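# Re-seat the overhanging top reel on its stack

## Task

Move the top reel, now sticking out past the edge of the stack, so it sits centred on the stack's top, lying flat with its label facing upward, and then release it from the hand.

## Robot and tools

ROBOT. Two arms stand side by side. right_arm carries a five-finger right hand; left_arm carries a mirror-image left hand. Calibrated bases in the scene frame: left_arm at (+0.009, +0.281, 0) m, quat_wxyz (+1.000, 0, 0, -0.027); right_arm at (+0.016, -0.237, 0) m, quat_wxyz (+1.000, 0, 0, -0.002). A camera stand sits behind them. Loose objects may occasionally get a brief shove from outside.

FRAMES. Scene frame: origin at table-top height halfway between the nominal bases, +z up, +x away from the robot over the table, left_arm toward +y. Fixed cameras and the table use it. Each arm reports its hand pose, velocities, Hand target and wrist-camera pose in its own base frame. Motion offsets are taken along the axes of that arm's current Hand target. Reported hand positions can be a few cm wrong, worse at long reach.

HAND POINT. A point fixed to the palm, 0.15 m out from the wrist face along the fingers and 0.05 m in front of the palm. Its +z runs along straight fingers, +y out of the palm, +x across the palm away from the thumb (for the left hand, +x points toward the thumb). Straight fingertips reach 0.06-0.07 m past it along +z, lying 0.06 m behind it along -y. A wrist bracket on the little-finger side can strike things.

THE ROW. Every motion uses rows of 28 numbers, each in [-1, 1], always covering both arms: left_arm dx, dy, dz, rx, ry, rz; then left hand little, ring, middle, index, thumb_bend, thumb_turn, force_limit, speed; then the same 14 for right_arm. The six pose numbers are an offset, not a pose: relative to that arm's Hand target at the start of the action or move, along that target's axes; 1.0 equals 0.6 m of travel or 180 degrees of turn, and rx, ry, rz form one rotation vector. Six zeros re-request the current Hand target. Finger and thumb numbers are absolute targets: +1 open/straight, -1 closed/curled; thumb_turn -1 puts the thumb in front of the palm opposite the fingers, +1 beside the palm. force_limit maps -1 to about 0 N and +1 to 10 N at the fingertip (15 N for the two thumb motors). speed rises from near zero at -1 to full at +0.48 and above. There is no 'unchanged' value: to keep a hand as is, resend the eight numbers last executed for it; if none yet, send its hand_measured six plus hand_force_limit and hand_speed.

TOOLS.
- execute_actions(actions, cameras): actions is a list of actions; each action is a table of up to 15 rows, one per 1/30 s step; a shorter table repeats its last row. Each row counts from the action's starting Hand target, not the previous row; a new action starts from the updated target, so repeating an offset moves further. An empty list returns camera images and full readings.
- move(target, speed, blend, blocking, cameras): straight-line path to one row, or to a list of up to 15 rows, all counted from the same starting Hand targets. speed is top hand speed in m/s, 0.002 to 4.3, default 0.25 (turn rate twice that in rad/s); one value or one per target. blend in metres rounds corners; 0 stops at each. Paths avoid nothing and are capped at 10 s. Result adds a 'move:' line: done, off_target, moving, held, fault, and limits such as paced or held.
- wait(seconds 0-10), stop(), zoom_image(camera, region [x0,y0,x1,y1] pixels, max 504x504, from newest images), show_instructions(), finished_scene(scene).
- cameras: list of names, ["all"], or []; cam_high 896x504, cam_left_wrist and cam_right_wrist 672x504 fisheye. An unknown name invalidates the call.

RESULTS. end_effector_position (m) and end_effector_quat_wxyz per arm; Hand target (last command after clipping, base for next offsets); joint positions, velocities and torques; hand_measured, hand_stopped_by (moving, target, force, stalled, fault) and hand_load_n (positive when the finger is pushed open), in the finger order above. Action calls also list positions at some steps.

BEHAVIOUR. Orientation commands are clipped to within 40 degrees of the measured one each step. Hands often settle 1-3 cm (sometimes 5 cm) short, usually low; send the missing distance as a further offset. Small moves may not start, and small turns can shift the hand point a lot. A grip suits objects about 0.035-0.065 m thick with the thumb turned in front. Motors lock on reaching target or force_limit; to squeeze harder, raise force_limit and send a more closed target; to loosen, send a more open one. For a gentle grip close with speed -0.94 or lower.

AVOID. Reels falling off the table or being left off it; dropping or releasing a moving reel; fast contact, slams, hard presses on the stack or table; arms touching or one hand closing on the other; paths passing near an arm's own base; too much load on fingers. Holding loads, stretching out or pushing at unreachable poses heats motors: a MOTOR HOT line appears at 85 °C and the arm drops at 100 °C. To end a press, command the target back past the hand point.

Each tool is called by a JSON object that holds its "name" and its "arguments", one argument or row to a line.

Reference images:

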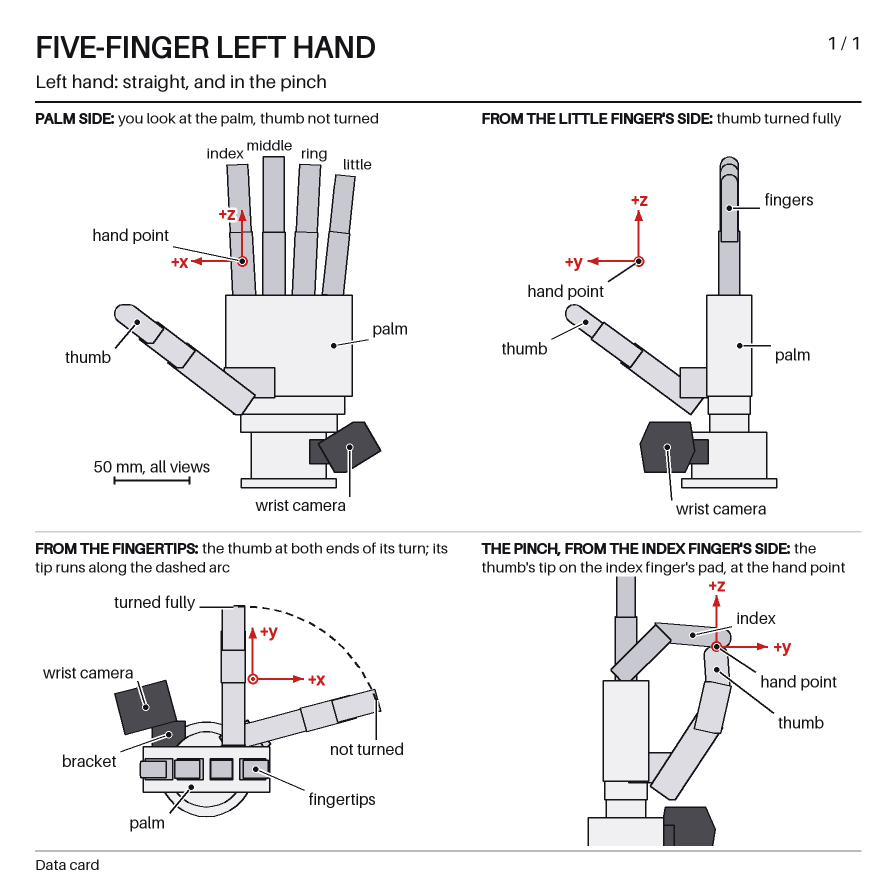

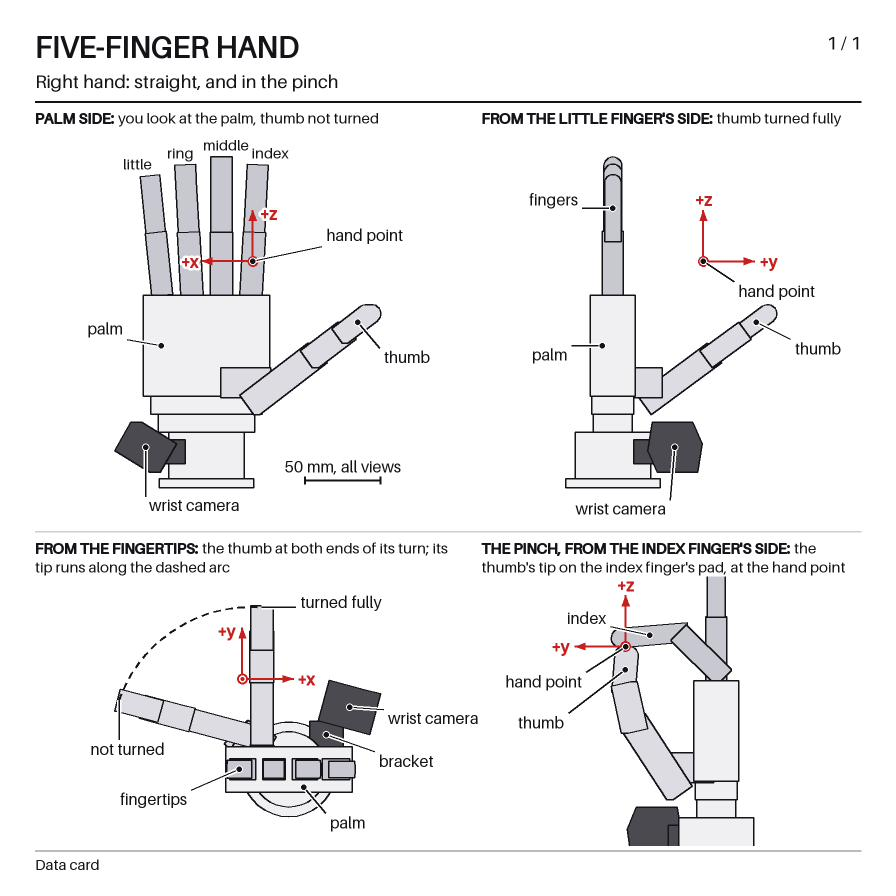

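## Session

{"name": "execute_actions", "arguments": {
  "actions": []
}}

Scene clock: 0.00 s.
left_arm: end_effector_position=(+0.6684, +0.0515, +0.1550) hand_measured=(+1.000, +1.000, +1.000, +1.000, +1.000, +1.000) hand_load_n=(+0.0, +0.0, +0.0, +0.0, +0.0, +0.0) hand_stopped_by=(target, target, target, target, target, target) hand_force_limit=0.00 hand_speed=-0.80 end_effector_quat_wxyz=(+0.642, -0.419, +0.526, +0.367) | right_arm: end_effector_position=(+0.3229, -0.3766, +0.3915) hand_measured=(+1.000, +1.000, +1.000, +1.000, +1.000, +1.000) hand_load_n=(+0.0, +0.0, +0.0, +0.0, +0.0, +0.0) hand_stopped_by=(target, target, target, target, target, target) hand_force_limit=0.00 hand_speed=-0.80 end_effector_quat_wxyz=(-0.379, -0.464, +0.541, -0.591)
Joint positions: left_arm=[-0.23 2.243 1.536 1.274 -1.394 1.978] | right_arm=[-0.476 1.171 1.006 0.139 0.956 -1.259]
Joint velocities: within noise
Joint torques (N m): no reading
Heat: left arm: hottest waist 35 °C; right arm: hottest elbow 40 °C.
Hand target: left_arm +0.6726, +0.0506, +0.1662; +0.649, -0.426, +0.518, +0.359 | right_arm +0.3252, -0.3778, +0.4107; -0.374, -0.449, +0.542, -0.604
camera_calibration:
cam_left_wrist: T_world_to_cam=[[0.913473, -0.380527, -0.144108, -0.572124], [-0.288913, -0.357172, -0.888233, 0.351279], [0.286525, 0.853011, -0.436206, -0.0548203], [0, 0, 0, 1]] pos_world=[0.639816, -0.0454793, 0.205657]
cam_right_wrist: T_world_to_cam=[[-0.989908, -0.12842, -0.0599132, 0.29577], [-0.0238426, 0.5677, -0.82289, 0.539411], [0.139688, -0.813157, -0.565033, -0.0138958], [0, 0, 0, 1]] pos_world=[0.307588, -0.27954, 0.453745]

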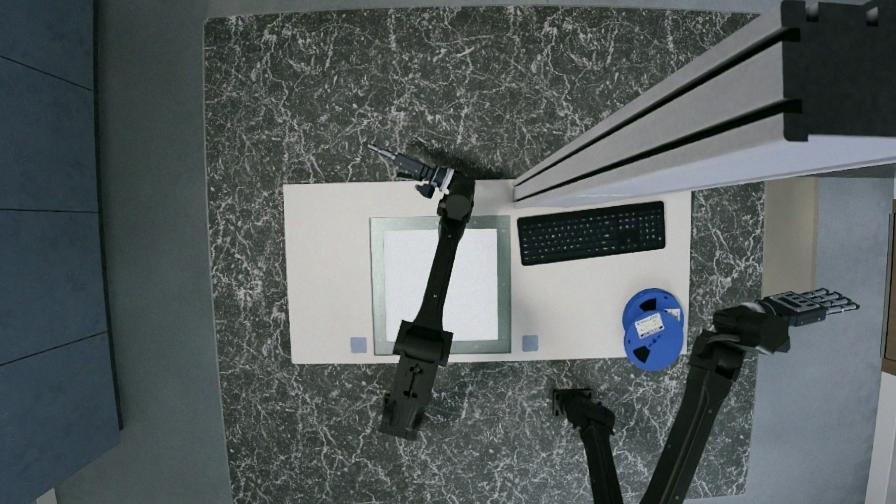

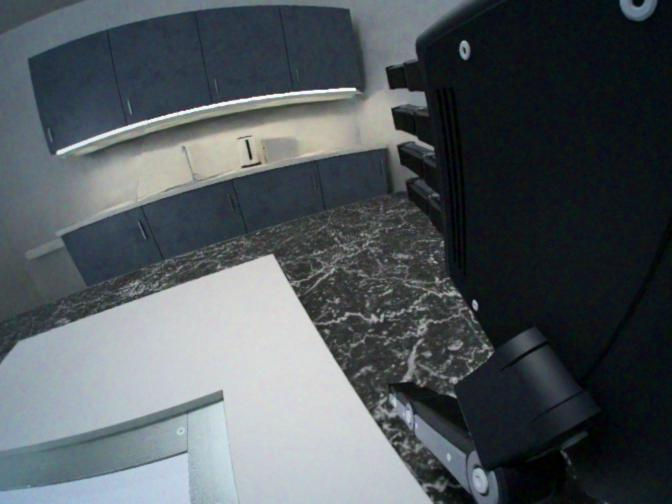

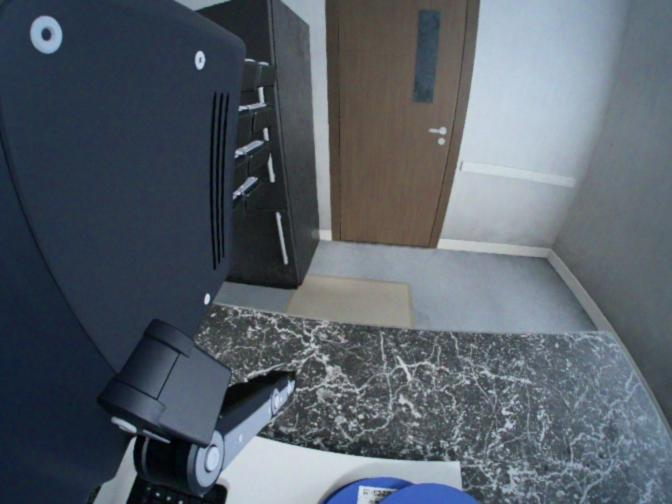

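{"name": "zoom_image", "arguments": {
  "camera": "cam_high",
  "region": [605, 275, 705, 375]
}}

{"name": "zoom_image", "arguments": {
  "camera": "cam_right_wrist",
  "region": [300, 430, 500, 504]
}}

Scaled by 5.040 from the camera's 896x504 image, which has a finer 1280x720 frame.

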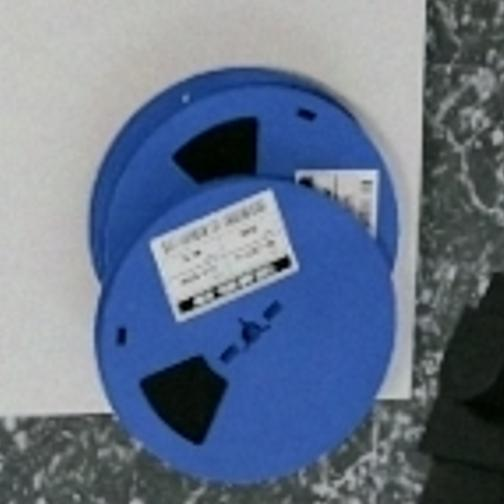

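Scaled by 2.520 from the camera's 672x504 image, which has a finer 960x720 frame.

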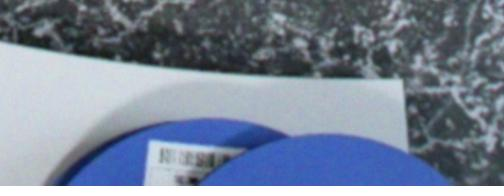

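{"name": "zoom_image", "arguments": {
  "camera": "cam_high",
  "region": [615, 280, 665, 330]
}}

{"name": "zoom_image", "arguments": {
  "camera": "cam_high",
  "region": [645, 280, 695, 330]
}}

Scaled by 10.080 from the camera's 896x504 image, which has a finer 1280x720 frame.

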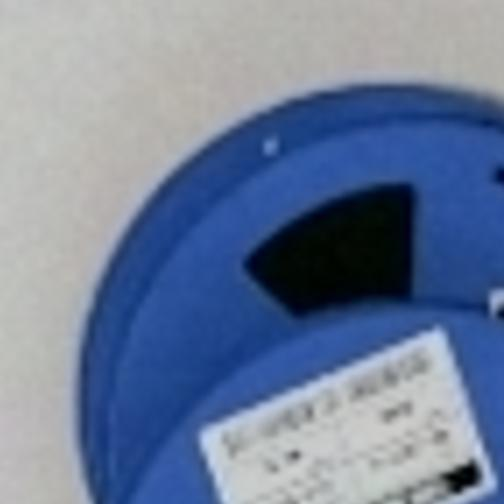

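Scaled by 10.080 from the camera's 896x504 image, which has a finer 1280x720 frame.

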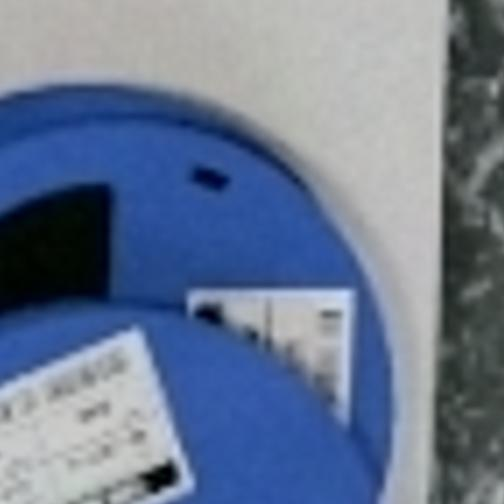

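{"name": "move", "arguments": {
  "target": [0,0,0,0,0,0,1,1,1,1,1,1,0,-0.8,-0.1097,0.4501,-0.3977,-0.1575,-0.4777,-0.003,1,1,1,1,1,1,0,-0.8],
  "speed": 0.3,
  "cameras": ["cam_high","cam_right_wrist"]
}}

{"name": "zoom_image", "arguments": {
  "camera": "cam_right_wrist",
  "region": [230, 0, 400, 210]
}}

Scene clock: 52.77 s.
left_arm: end_effector_position=(+0.6684, +0.0515, +0.1550) hand_measured=(+1.000, +1.000, +1.000, +1.000, +1.000, +1.000) hand_load_n=(+0.0, +0.0, +0.0, +0.0, +0.0, -0.5) hand_stopped_by=(target, target, target, target, target, target) hand_force_limit=0.00 hand_speed=-0.80 end_effector_quat_wxyz=(+0.642, -0.419, +0.526, +0.367) | right_arm: end_effector_position=(+0.0630, -0.1761, +0.2626) hand_measured=(+1.000, +1.000, +1.000, +1.000, +1.000, +1.000) hand_load_n=(+0.0, +0.0, +0.0, +0.0, +0.0, +0.0) hand_stopped_by=(target, target, target, target, target, target) hand_force_limit=0.00 hand_speed=-0.80 end_effector_quat_wxyz=(-0.003, -0.640, +0.768, -0.011)
Joint positions: left_arm=[-0.23 2.243 1.536 1.274 -1.394 1.978] | right_arm=[-1.074 0.965 1.1 -1.683 0.002 -0.893]
Joint torques (N m): left_arm=[-0.15 -18.9 8.23 1.31 0.33 0.15] | right_arm=[-1.73 -2.55 7.82 -0.36 -0.01 -0.27]
Heat: left arm: hottest shoulder 41 °C; right arm: hottest elbow 49 °C.
Hand target: left_arm +0.6726, +0.0506, +0.1662; +0.649, -0.426, +0.518, +0.359 | right_arm +0.0597, -0.1751, +0.2601; +0.000, -0.643, +0.766, +0.000
Off the commanded pose: left_arm 0.012 m, 2 deg | right_arm 0.004 m, 1 deg.
joint sent to its limit (right arm) — joint 4 (wrist pitch), lower limit. The joint targets still meet the commanded pose.
move: off_target (left_arm)
camera_calibration:
cam_right_wrist: T_world_to_cam=[[-0.998793, -0.049121, 0.00014515, 0.0553814], [-0.0414299, 0.843986, 0.534762, 0.0066048], [-0.0263906, 0.534111, -0.845002, 0.433842], [0, 0, 0, 1]] pos_world=[0.0670376, -0.234574, 0.363058]
Images, in order (width x height): cam_high 896x504, cam_right_wrist 672x504.

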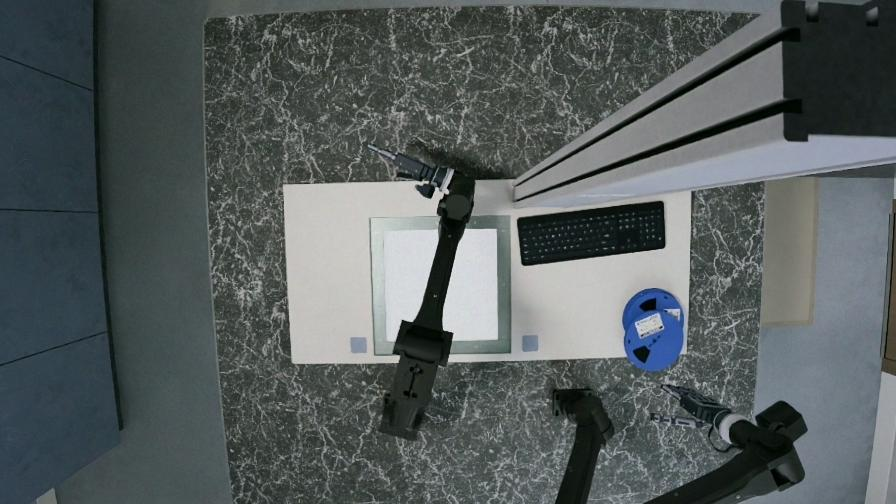

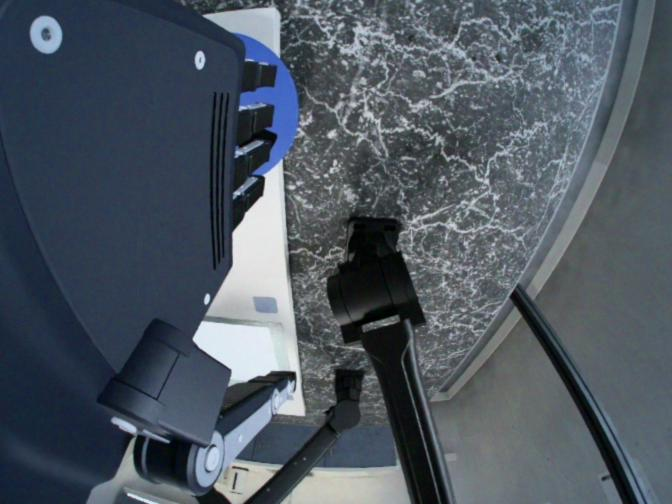

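Scaled by 2.400 from the camera's 672x504 image, which has a finer 960x720 frame.

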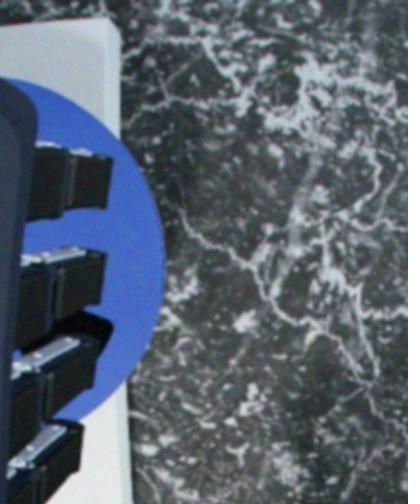

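{"name": "move", "arguments": {
  "target": [
    [0,0,0,0,0,0,1,1,1,1,1,1,0,-0.8,0,0.042,0.08,0,0,0,1,1,1,1,1,1,0,-0.8],
    [0,0,0,0,0,0,1,1,1,1,1,1,0,-0.8,0,0.042,0.205,0,0,0,1,1,1,1,1,1,0,-0.8]
  ],
  "speed": [0.1,0.08],
  "blend": [0.02,0],
  "cameras": ["cam_high","cam_right_wrist"]
}}

Scene clock: 74.47 s.
left_arm: end_effector_position=(+0.6684, +0.0515, +0.1550) hand_measured=(+1.000, +1.000, +1.000, +1.000, +1.000, +1.000) hand_load_n=(+0.0, +0.0, +0.0, +0.0, +0.0, +0.0) hand_stopped_by=(target, target, target, target, target, target) hand_force_limit=0.00 hand_speed=-0.80 end_effector_quat_wxyz=(+0.642, -0.419, +0.526, +0.367) | right_arm: end_effector_position=(+0.0372, -0.1698, +0.1406) hand_measured=(+1.000, +1.000, +1.000, +1.000, +1.000, +1.000) hand_load_n=(+0.0, +0.0, +0.0, +0.0, +0.0, +0.0) hand_stopped_by=(target, target, target, target, target, target) hand_force_limit=0.00 hand_speed=-0.80 end_effector_quat_wxyz=(-0.001, -0.641, +0.768, -0.001)
Joint positions: left_arm=[-0.23 2.243 1.536 1.274 -1.394 1.978] | right_arm=[-1.161 0.939 0.761 -1.391 0.002 -0.981]
Joint torques (N m): left_arm=[-0.21 -18.9 8.21 1.31 0.33 0.15] | right_arm=[-1.61 -2.14 7.64 0.03 -0.01 -0.27]
Heat: left arm: hottest shoulder 43 °C; right arm: hottest elbow 50 °C.
Hand target: left_arm +0.6726, +0.0506, +0.1662; +0.649, -0.426, +0.518, +0.359 | right_arm +0.0350, -0.1708, +0.1371; +0.000, -0.643, +0.766, +0.000
Off the commanded pose: left_arm 0.012 m, 2 deg | right_arm 0.004 m, 0 deg.
move: off_target (left_arm)
camera_calibration:
cam_right_wrist: T_world_to_cam=[[-0.998653, -0.0511669, 0.00862273, 0.0282554], [-0.0379692, 0.833864, 0.550662, 0.0613031], [-0.0353658, 0.549593, -0.834684, 0.328105], [0, 0, 0, 1]] pos_world=[0.0421487, -0.229997, 0.239863]
Images, in order (width x height): cam_high 896x504, cam_right_wrist 672x504.

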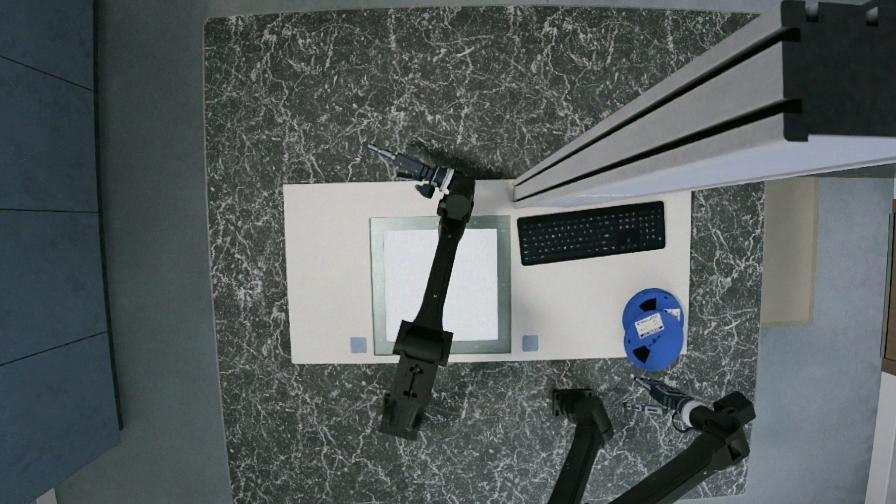

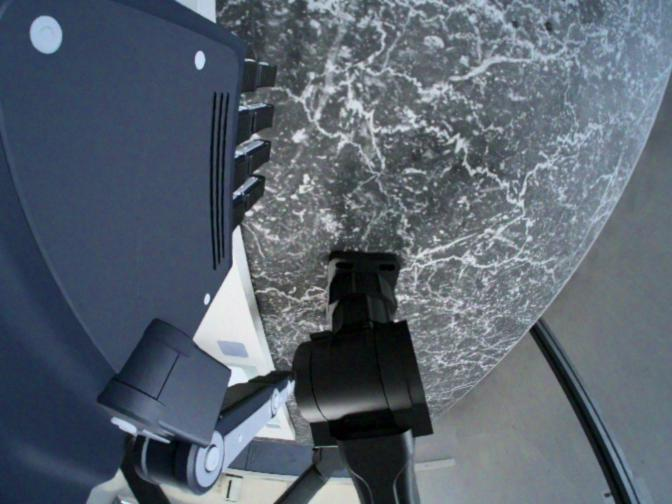

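{"name": "zoom_image", "arguments": {
  "camera": "cam_high",
  "region": [605, 275, 755, 425]
}}

Scaled by 3.360 from the camera's 896x504 image, which has a finer 1280x720 frame.

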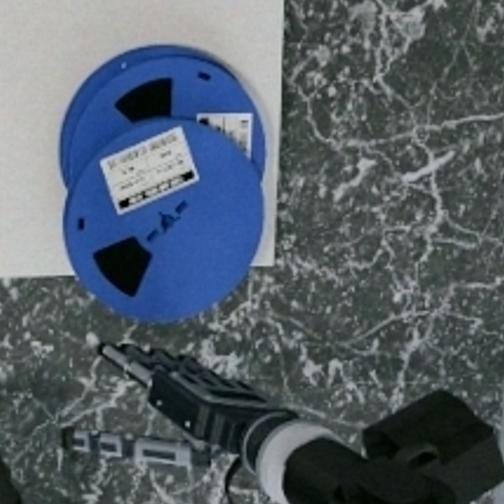

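{"name": "move", "arguments": {
  "target": [0,0,0,0,0,0,1,1,1,1,1,1,0,-0.8,0,-0.05,0.005,0,0,0,1,1,1,1,1,1,0,-0.8],
  "speed": 0.05,
  "cameras": ["cam_high"]
}}

{"name": "zoom_image", "arguments": {
  "camera": "cam_high",
  "region": [605, 275, 705, 375]
}}

Scene clock: 85.40 s.
left_arm: end_effector_position=(+0.6684, +0.0515, +0.1550) hand_measured=(+1.000, +1.000, +1.000, +1.000, +1.000, +1.000) hand_load_n=(+0.0, +0.0, +0.0, +0.0, +0.0, +0.0) hand_stopped_by=(target, target, target, target, target, target) hand_force_limit=0.00 hand_speed=-0.80 end_effector_quat_wxyz=(+0.642, -0.419, +0.526, +0.367) | right_arm: end_effector_position=(+0.0581, -0.1700, +0.1311) hand_measured=(+1.000, +1.000, +1.000, +1.000, +1.000, +1.000) hand_load_n=(+0.0, +0.0, +0.0, +0.0, +0.0, +0.0) hand_stopped_by=(target, target, target, target, target, target) hand_force_limit=0.00 hand_speed=-0.80 end_effector_quat_wxyz=(+0.002, -0.646, +0.764, +0.007)
Joint positions: left_arm=[-0.23 2.243 1.536 1.274 -1.394 1.978] | right_arm=[-1.079 0.988 0.761 -1.358 0 -0.912]
Joint torques (N m): left_arm=[-0.21 -18.9 8.23 1.31 0.33 0.15] | right_arm=[-0.32 -1.96 9.5 0.13 0.04 0.04]
Heat: left arm: hottest shoulder 43 °C; right arm: hottest elbow 50 °C.
Hand target: left_arm +0.6726, +0.0506, +0.1662; +0.649, -0.426, +0.518, +0.359 | right_arm +0.0645, -0.1760, +0.1341; +0.000, -0.643, +0.766, +0.000
Off the commanded pose: left_arm 0.012 m, 2 deg | right_arm 0.009 m, 1 deg.
move: off_target (left_arm)
Images, in order (width x height): cam_high 896x504.

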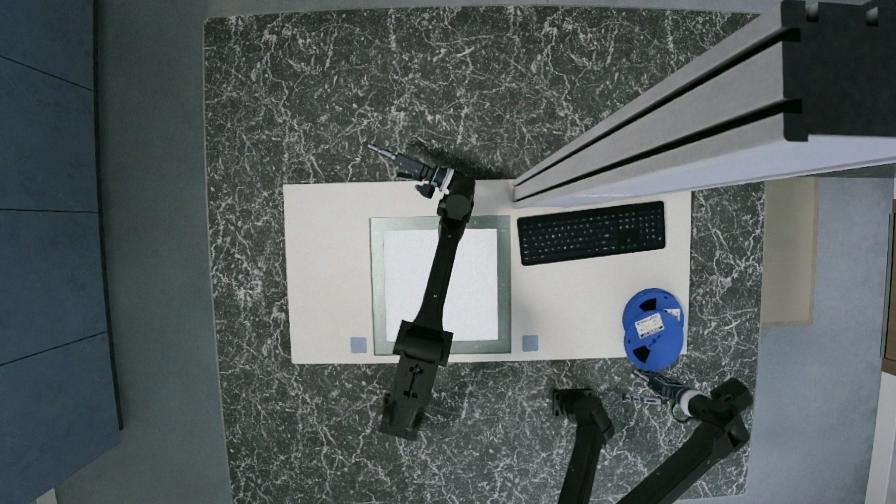

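Scaled by 5.040 from the camera's 896x504 image, which has a finer 1280x720 frame.

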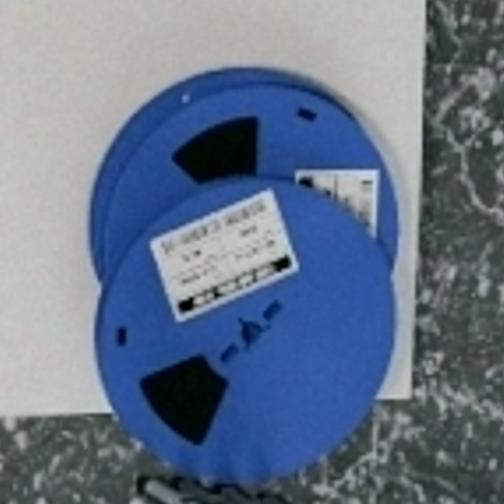

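{"name": "move", "arguments": {
  "target": [0,0,0,0,0,0,1,1,1,1,1,1,0,-0.8,0,-0.042,0.007,0,0,0,1,1,1,1,1,1,0,-0.8],
  "speed": 0.05,
  "cameras": ["cam_high"]
}}

{"name": "zoom_image", "arguments": {
  "camera": "cam_high",
  "region": [605, 275, 705, 375]
}}

Scene clock: 92.07 s.
left_arm: end_effector_position=(+0.6684, +0.0515, +0.1550) hand_measured=(+1.000, +1.000, +1.000, +1.000, +1.000, +1.000) hand_load_n=(+0.0, +0.0, +0.0, +0.5, +0.0, +0.0) hand_stopped_by=(target, target, target, target, target, target) hand_force_limit=0.00 hand_speed=-0.80 end_effector_quat_wxyz=(+0.642, -0.419, +0.526, +0.367) | right_arm: end_effector_position=(+0.0766, -0.1673, +0.1211) hand_measured=(+1.000, +1.000, +1.000, +1.000, +1.000, +1.000) hand_load_n=(+0.0, -0.5, +0.0, +0.0, +0.0, +0.0) hand_stopped_by=(target, target, target, target, target, target) hand_force_limit=0.00 hand_speed=-0.80 end_effector_quat_wxyz=(+0.002, -0.644, +0.764, +0.019)
Joint positions: left_arm=[-0.23 2.243 1.536 1.274 -1.394 1.978] | right_arm=[-1.007 1.039 0.761 -1.331 0.001 -0.837]
Joint torques (N m): left_arm=[-0.21 -18.9 8.23 1.31 0.33 0.15] | right_arm=[-0.03 -2.43 11.08 0.18 -0.02 0.07]
Heat: left arm: hottest shoulder 43 °C; right arm: hottest elbow 51 °C.
Hand target: left_arm +0.6726, +0.0506, +0.1662; +0.649, -0.426, +0.518, +0.359 | right_arm +0.0893, -0.1803, +0.1299; +0.000, -0.643, +0.766, +0.000
Off the commanded pose: left_arm 0.012 m, 2 deg | right_arm 0.020 m, 2 deg.
move: off_target (left_arm, right_arm)
Images, in order (width x height): cam_high 896x504.

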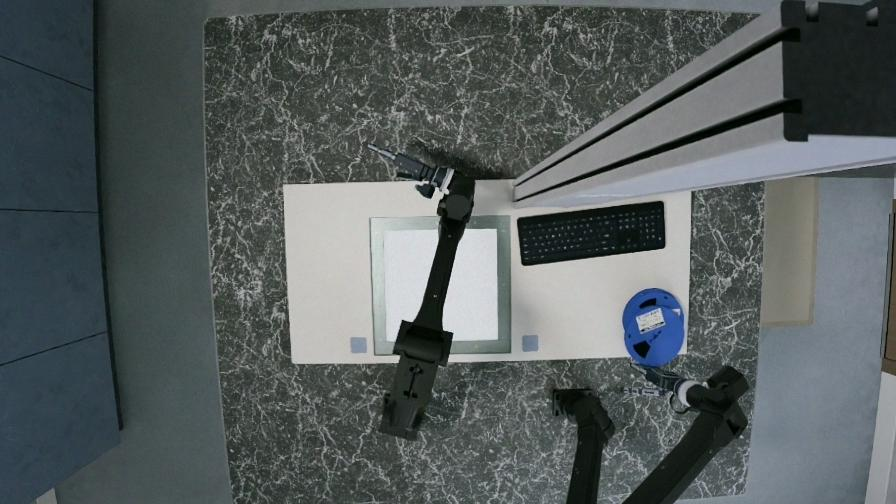

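Scaled by 5.040 from the camera's 896x504 image, which has a finer 1280x720 frame.

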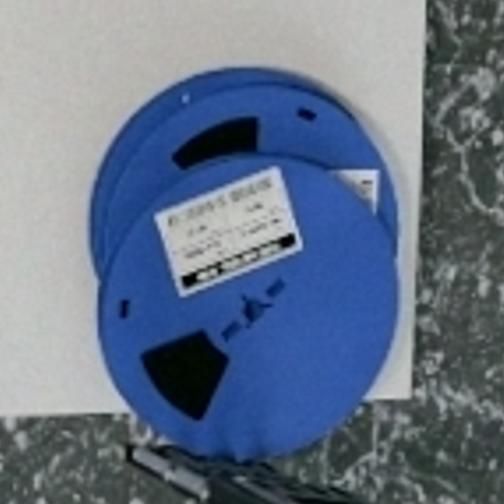

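{"name": "move", "arguments": {
  "target": [0,0,0,0,0,0,1,1,1,1,1,1,0,-0.8,0.012,-0.035,-0.01,0,0,0,1,1,1,1,1,1,0,-0.8],
  "speed": 0.05,
  "cameras": ["cam_high"]
}}

{"name": "zoom_image", "arguments": {
  "camera": "cam_high",
  "region": [605, 275, 705, 375]
}}

Scene clock: 106.47 s.
left_arm: end_effector_position=(+0.6684, +0.0515, +0.1550) hand_measured=(+1.000, +1.000, +1.000, +1.000, +1.000, +1.000) hand_load_n=(+0.0, +0.0, +0.0, +0.0, +0.0, +0.0) hand_stopped_by=(target, target, target, target, target, target) hand_force_limit=0.00 hand_speed=-0.80 end_effector_quat_wxyz=(+0.642, -0.419, +0.526, +0.367) | right_arm: end_effector_position=(+0.0905, -0.1715, +0.1206) hand_measured=(+1.000, +1.000, +1.000, +1.000, +1.000, +1.000) hand_load_n=(-0.5, -0.5, +0.0, +0.0, +0.0, +0.0) hand_stopped_by=(target, target, target, target, target, target) hand_force_limit=0.00 hand_speed=-0.80 end_effector_quat_wxyz=(+0.002, -0.645, +0.764, +0.029)
Joint positions: left_arm=[-0.23 2.243 1.536 1.274 -1.394 1.978] | right_arm=[-0.97 1.091 0.79 -1.328 0.001 -0.801]
Joint torques (N m): left_arm=[-0.21 -18.9 8.21 1.31 0.33 0.15] | right_arm=[-0.21 -3.25 12.88 0.09 -0.02 0.04]
Heat: left arm: hottest shoulder 44 °C; right arm: hottest elbow 53 °C.
Hand target: left_arm +0.6726, +0.0506, +0.1662; +0.649, -0.426, +0.518, +0.359 | right_arm +0.1086, -0.1910, +0.1358; +0.000, -0.643, +0.766, +0.000
Off the commanded pose: left_arm 0.012 m, 2 deg | right_arm 0.031 m, 3 deg.
move: off_target (left_arm, right_arm)
Images, in order (width x height): cam_high 896x504.

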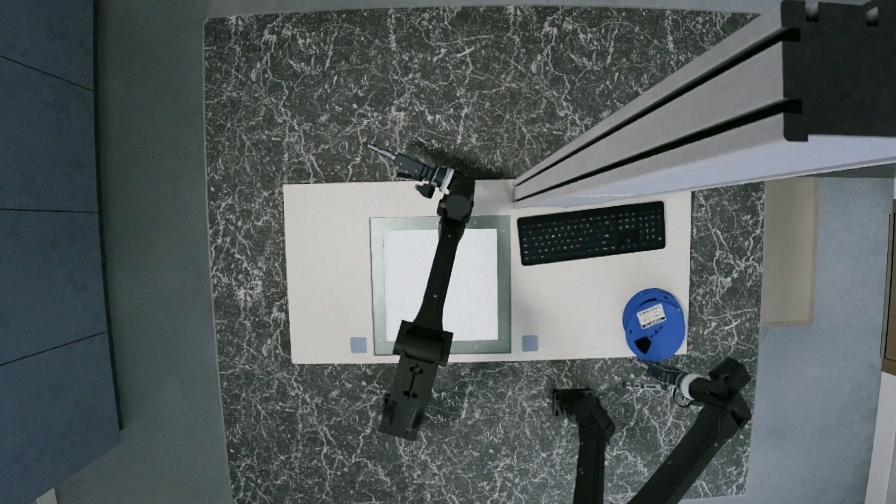

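Scaled by 5.040 from the camera's 896x504 image, which has a finer 1280x720 frame.

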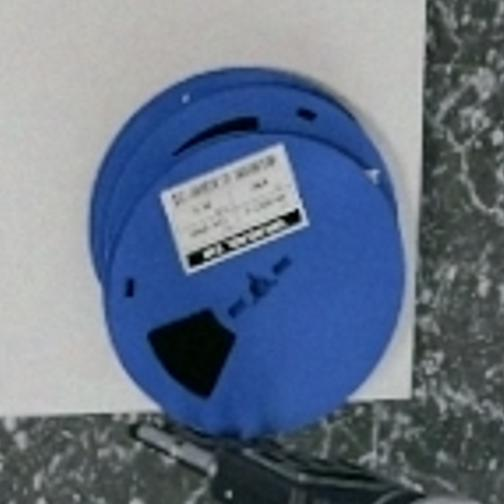

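{"name": "move", "arguments": {
  "target": [0,0,0,0,0,0,1,1,1,1,1,1,0,-0.8,0.0,-0.037,-0.005,0,0,0,1,1,1,1,1,1,0,-0.8],
  "speed": 0.05,
  "cameras": ["cam_high"]
}}

{"name": "zoom_image", "arguments": {
  "camera": "cam_high",
  "region": [605, 275, 705, 375]
}}

Scene clock: 115.90 s.
left_arm: end_effector_position=(+0.6684, +0.0515, +0.1550) hand_measured=(+1.000, +1.000, +1.000, +1.000, +1.000, +1.000) hand_load_n=(+0.0, +0.0, +0.0, +0.0, +0.0, +0.0) hand_stopped_by=(target, target, target, target, target, target) hand_force_limit=0.00 hand_speed=-0.80 end_effector_quat_wxyz=(+0.642, -0.419, +0.526, +0.367) | right_arm: end_effector_position=(+0.1111, -0.1759, +0.1237) hand_measured=(+1.000, +1.000, +1.000, +1.000, +1.000, +1.000) hand_load_n=(+0.0, -0.5, +0.0, +0.0, +0.0, +0.0) hand_stopped_by=(target, target, target, target, target, target) hand_force_limit=0.00 hand_speed=-0.80 end_effector_quat_wxyz=(+0.001, -0.645, +0.764, +0.029)
Joint positions: left_arm=[-0.23 2.243 1.536 1.274 -1.394 1.978] | right_arm=[-0.917 1.136 0.83 -1.324 0 -0.748]
Joint torques (N m): left_arm=[-0.15 -18.9 8.23 1.31 0.33 0.15] | right_arm=[-0.26 -3.84 12.92 0.1 0 0.04]
Heat: left arm: hottest shoulder 44 °C; right arm: hottest elbow 56 °C.
Hand target: left_arm +0.6726, +0.0506, +0.1662; +0.649, -0.426, +0.518, +0.359 | right_arm +0.1306, -0.1948, +0.1388; +0.000, -0.643, +0.766, +0.000
Off the commanded pose: left_arm 0.012 m, 2 deg | right_arm 0.031 m, 3 deg.
move: off_target (left_arm, right_arm)
Images, in order (width x height): cam_high 896x504.

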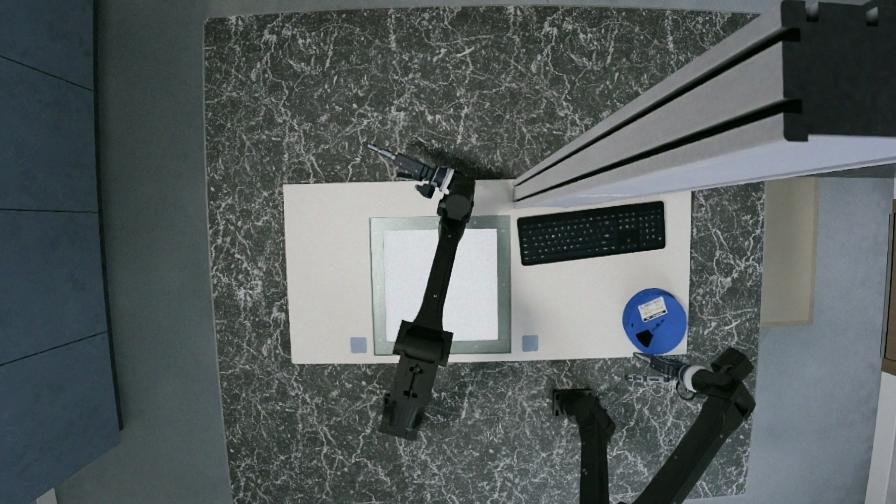

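Scaled by 5.040 from the camera's 896x504 image, which has a finer 1280x720 frame.

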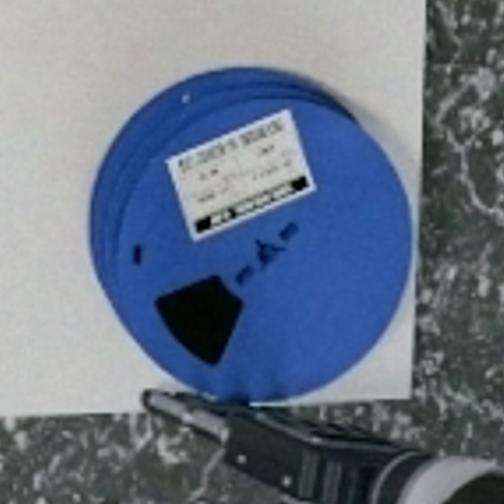

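{"name": "move", "arguments": {
  "target": [0,0,0,0,0,0,1,1,1,1,1,1,0,-0.8,-0.002,-0.0135,0,0,0,0,1,1,1,1,1,1,0,-0.8],
  "speed": 0.05,
  "cameras": ["cam_high"]
}}

{"name": "zoom_image", "arguments": {
  "camera": "cam_high",
  "region": [605, 275, 705, 375]
}}

Scene clock: 131.63 s.
left_arm: end_effector_position=(+0.6684, +0.0515, +0.1550) hand_measured=(+1.000, +1.000, +1.000, +1.000, +1.000, +1.000) hand_load_n=(+0.0, +0.0, +0.0, +0.0, +0.0, +0.0) hand_stopped_by=(target, target, target, target, target, target) hand_force_limit=0.00 hand_speed=-0.80 end_effector_quat_wxyz=(+0.642, -0.419, +0.526, +0.367) | right_arm: end_effector_position=(+0.1176, -0.1761, +0.1240) hand_measured=(+1.000, +1.000, +1.000, +1.000, +1.000, +1.000) hand_load_n=(+0.0, -1.5, +0.0, +0.0, +0.0, +0.0) hand_stopped_by=(target, target, target, target, target, target) hand_force_limit=0.00 hand_speed=-0.80 end_effector_quat_wxyz=(+0.000, -0.644, +0.765, +0.030)
Joint positions: left_arm=[-0.23 2.243 1.536 1.274 -1.394 1.978] | right_arm=[-0.898 1.149 0.84 -1.322 0.001 -0.727]
Joint torques (N m): left_arm=[-0.15 -18.9 8.23 1.31 0.33 0.15] | right_arm=[0.03 -4.01 12.97 0.13 -0.03 0.03]
Heat: left arm: hottest shoulder 45 °C; right arm: hottest elbow 60 °C.
Hand target: left_arm +0.6726, +0.0506, +0.1662; +0.649, -0.426, +0.518, +0.359 | right_arm +0.1387, -0.1951, +0.1388; +0.000, -0.643, +0.766, +0.000
Off the commanded pose: left_arm 0.012 m, 2 deg | right_arm 0.032 m, 3 deg.
move: off_target (left_arm, right_arm)
Images, in order (width x height): cam_high 896x504.

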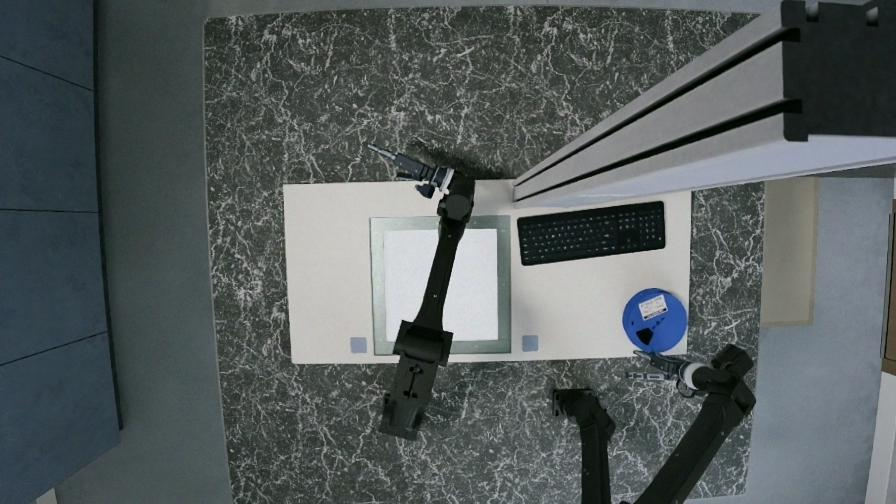

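Scaled by 5.040 from the camera's 896x504 image, which has a finer 1280x720 frame.

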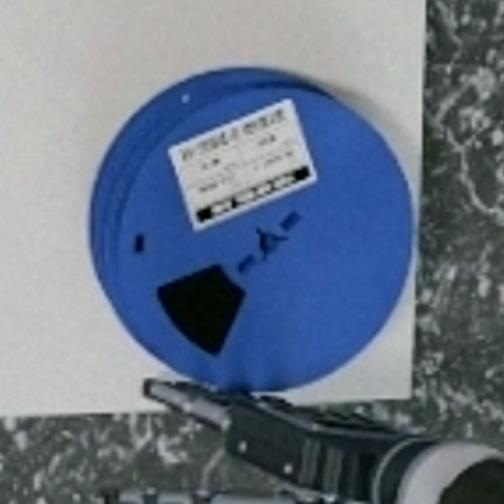

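{"name": "zoom_image", "arguments": {
  "camera": "cam_high",
  "region": [618, 283, 693, 358]
}}

Scaled by 6.720 from the camera's 896x504 image, which has a finer 1280x720 frame.

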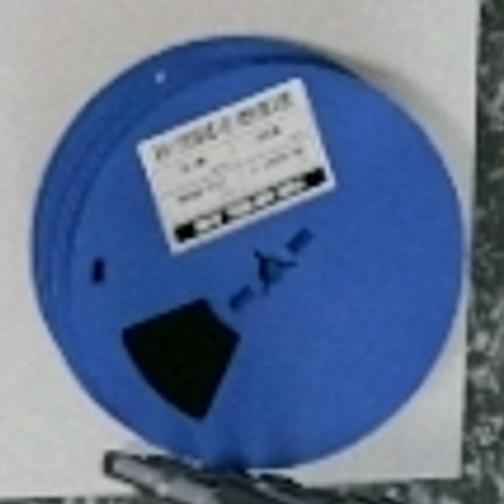

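{"name": "move", "arguments": {
  "target": [0,0,0,0,0,0,1,1,1,1,1,1,0,-0.8,-0.001,-0.0065,0,0,0,0,1,1,1,1,1,1,0,-0.8],
  "speed": 0.05,
  "cameras": ["cam_high"]
}}

{"name": "zoom_image", "arguments": {
  "camera": "cam_high",
  "region": [618, 283, 693, 358]
}}

Scene clock: 142.67 s.
left_arm: end_effector_position=(+0.6684, +0.0515, +0.1550) hand_measured=(+1.000, +1.000, +1.000, +1.000, +1.000, +1.000) hand_load_n=(+0.0, +0.5, +0.0, +0.0, +0.0, +0.0) hand_stopped_by=(target, target, target, target, target, target) hand_force_limit=0.00 hand_speed=-0.80 end_effector_quat_wxyz=(+0.642, -0.419, +0.526, +0.367) | right_arm: end_effector_position=(+0.1207, -0.1764, +0.1242) hand_measured=(+1.000, +1.000, +1.000, +1.000, +1.000, +1.000) hand_load_n=(+0.0, -1.5, +0.0, +0.0, +0.0, +0.0) hand_stopped_by=(target, target, target, target, target, target) hand_force_limit=0.00 hand_speed=-0.80 end_effector_quat_wxyz=(-0.001, -0.643, +0.765, +0.031)
Joint positions: left_arm=[-0.23 2.243 1.536 1.274 -1.394 1.978] | right_arm=[-0.889 1.157 0.846 -1.322 0.004 -0.717]
Joint torques (N m): left_arm=[-0.15 -18.9 8.23 1.31 0.33 0.15] | right_arm=[0.09 -4.19 12.97 0.18 -0.13 0.02]
Heat: left arm: hottest shoulder 45 °C; right arm: hottest elbow 62 °C.
Hand target: left_arm +0.6726, +0.0506, +0.1662; +0.649, -0.426, +0.518, +0.359 | right_arm +0.1427, -0.1952, +0.1389; +0.000, -0.643, +0.766, +0.000
Off the commanded pose: left_arm 0.012 m, 2 deg | right_arm 0.032 m, 4 deg.
move: off_target (left_arm, right_arm)
Images, in order (width x height): cam_high 896x504.

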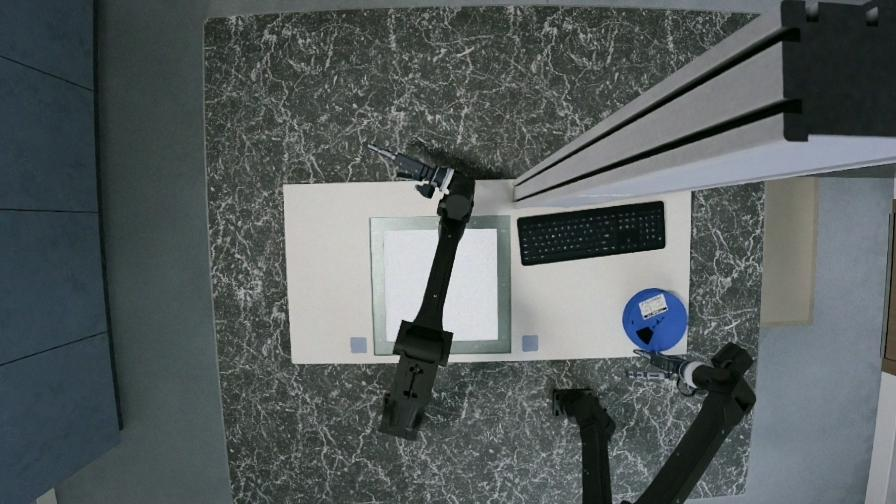

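Scaled by 6.720 from the camera's 896x504 image, which has a finer 1280x720 frame.

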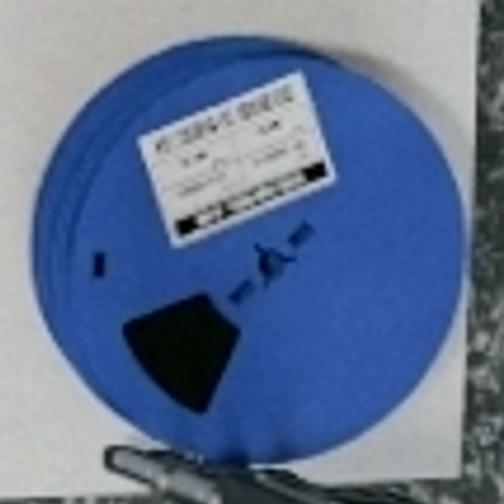

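{"name": "move", "arguments": {
  "target": [
    [0,0,0,0,0,0,1,1,1,1,1,1,0,-0.8,0,0.16,0,0,0,0,1,1,1,1,1,1,0,-0.8],
    [0,0,0,0,0,0,1,1,1,1,1,1,0,-0.8,0,0.16,-0.2,0,0,0,1,1,1,1,1,1,0,-0.8]
  ],
  "speed": [0.08,0.12],
  "blend": [0.02,0],
  "cameras": ["cam_high","cam_right_wrist"]
}}

{"name": "zoom_image", "arguments": {
  "camera": "cam_high",
  "region": [618, 283, 693, 358]
}}

{"name": "zoom_image", "arguments": {
  "camera": "cam_right_wrist",
  "region": [0, 0, 504, 504]
}}

Scene clock: 149.60 s.
left_arm: end_effector_position=(+0.6684, +0.0515, +0.1550) hand_measured=(+1.000, +1.000, +1.000, +1.000, +1.000, +1.000) hand_load_n=(+0.0, +0.0, +0.0, +0.0, +0.0, +0.0) hand_stopped_by=(target, target, target, target, target, target) hand_force_limit=0.00 hand_speed=-0.80 end_effector_quat_wxyz=(+0.642, -0.419, +0.526, +0.367) | right_arm: end_effector_position=(+0.0447, -0.1656, +0.2377) hand_measured=(+1.000, +1.000, +1.000, +1.000, +1.000, +1.000) hand_load_n=(+0.0, +0.0, +0.0, -0.5, +0.0, +0.0) hand_stopped_by=(target, target, target, target, target, target) hand_force_limit=0.00 hand_speed=-0.80 end_effector_quat_wxyz=(+0.006, -0.640, +0.768, +0.027)
Joint positions: left_arm=[-0.23 2.243 1.536 1.274 -1.394 1.978] | right_arm=[-1.123 0.966 1.022 -1.683 0.002 -0.942]
Joint torques (N m): left_arm=[-0.15 -18.9 8.23 1.31 0.33 0.15] | right_arm=[-1.73 -3.19 13.35 -0.46 0.01 -0.27]
Heat: left arm: hottest shoulder 45 °C; right arm: hottest elbow 62 °C.
Hand target: left_arm +0.6726, +0.0506, +0.1662; +0.649, -0.426, +0.518, +0.359 | right_arm +0.0482, -0.1785, +0.2589; +0.000, -0.643, +0.766, +0.000
Off the commanded pose: left_arm 0.012 m, 2 deg | right_arm 0.025 m, 3 deg.
joint sent to its limit (right arm) — joint 4 (wrist pitch), lower limit. The joint targets still meet the commanded pose.
move: off_target (left_arm, right_arm)
camera_calibration:
cam_right_wrist: T_world_to_cam=[[-0.998184, -0.0510354, 0.0319985, 0.0296234], [-0.0220395, 0.8038, 0.594491, -0.0115122], [-0.0560604, 0.592706, -0.803465, 0.407829], [0, 0, 0, 1]] pos_world=[0.052179, -0.230957, 0.333572]
Images, in order (width x height): cam_high 896x504, cam_right_wrist 672x504.

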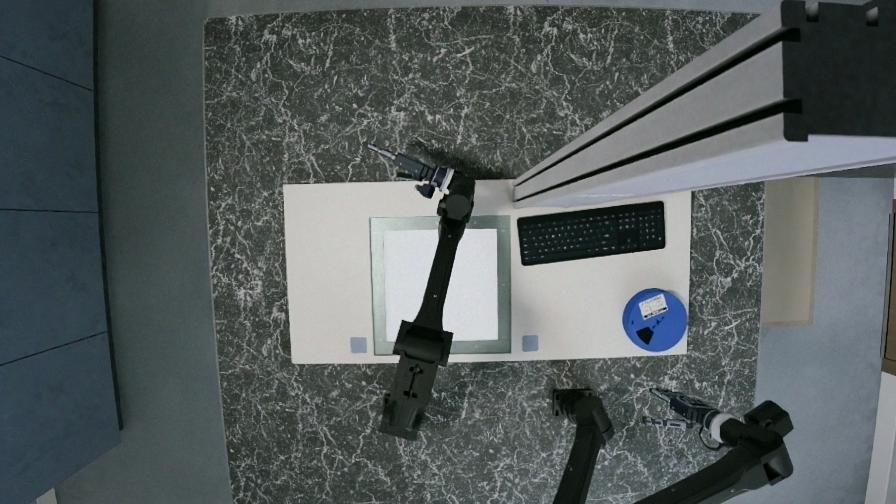

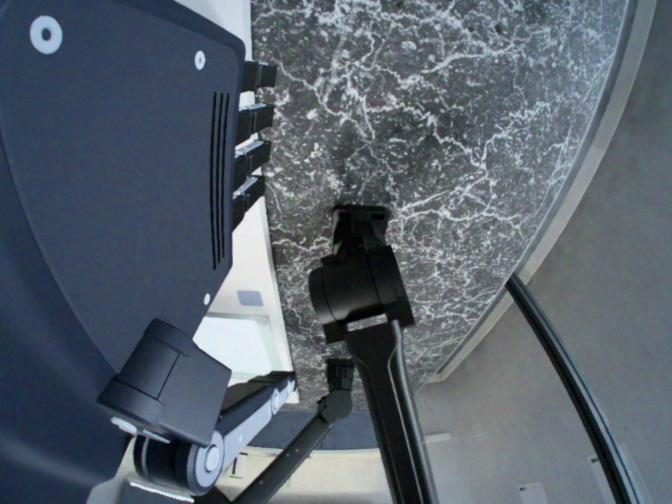

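Scaled by 6.720 from the camera's 896x504 image, which has a finer 1280x720 frame.

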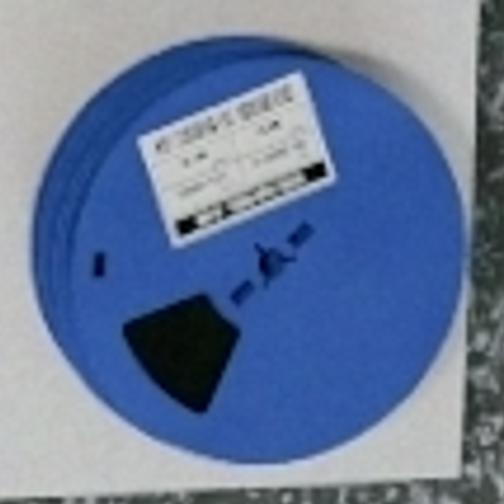

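Scaled by 1.000.

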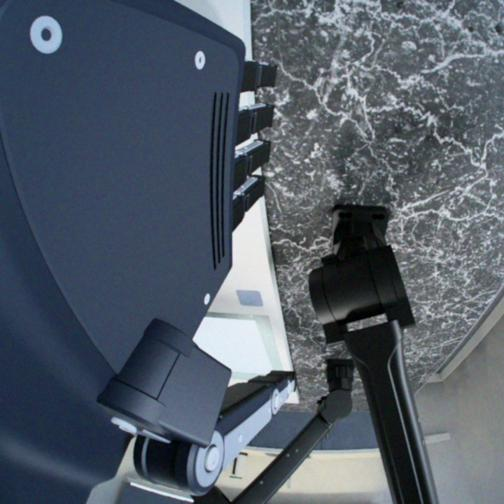

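{"name": "zoom_image", "arguments": {
  "camera": "cam_high",
  "region": [618, 283, 658, 323]
}}

{"name": "zoom_image", "arguments": {
  "camera": "cam_high",
  "region": [652, 283, 692, 323]
}}

{"name": "zoom_image", "arguments": {
  "camera": "cam_high",
  "region": [618, 320, 658, 360]
}}

Scaled by 12.600 from the camera's 896x504 image, which has a finer 1280x720 frame.

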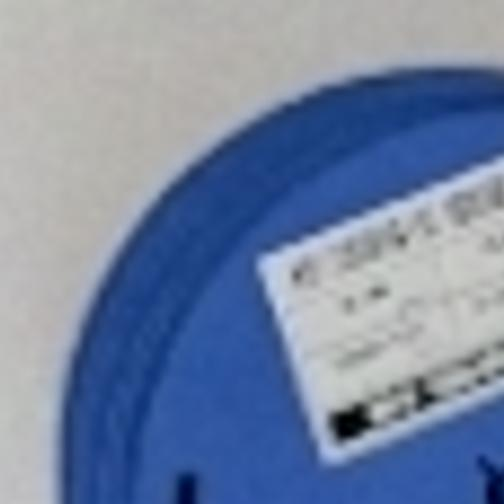

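Scaled by 12.600 from the camera's 896x504 image, which has a finer 1280x720 frame.

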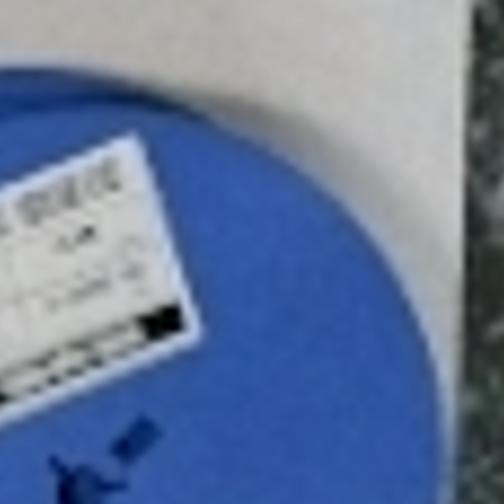

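Scaled by 12.600 from the camera's 896x504 image, which has a finer 1280x720 frame.

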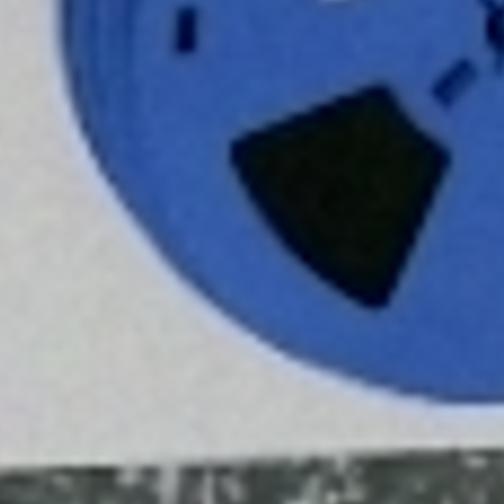

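{"name": "finished_scene", "arguments": {
  "scene": 3
}}

The scene is finished: the task was done.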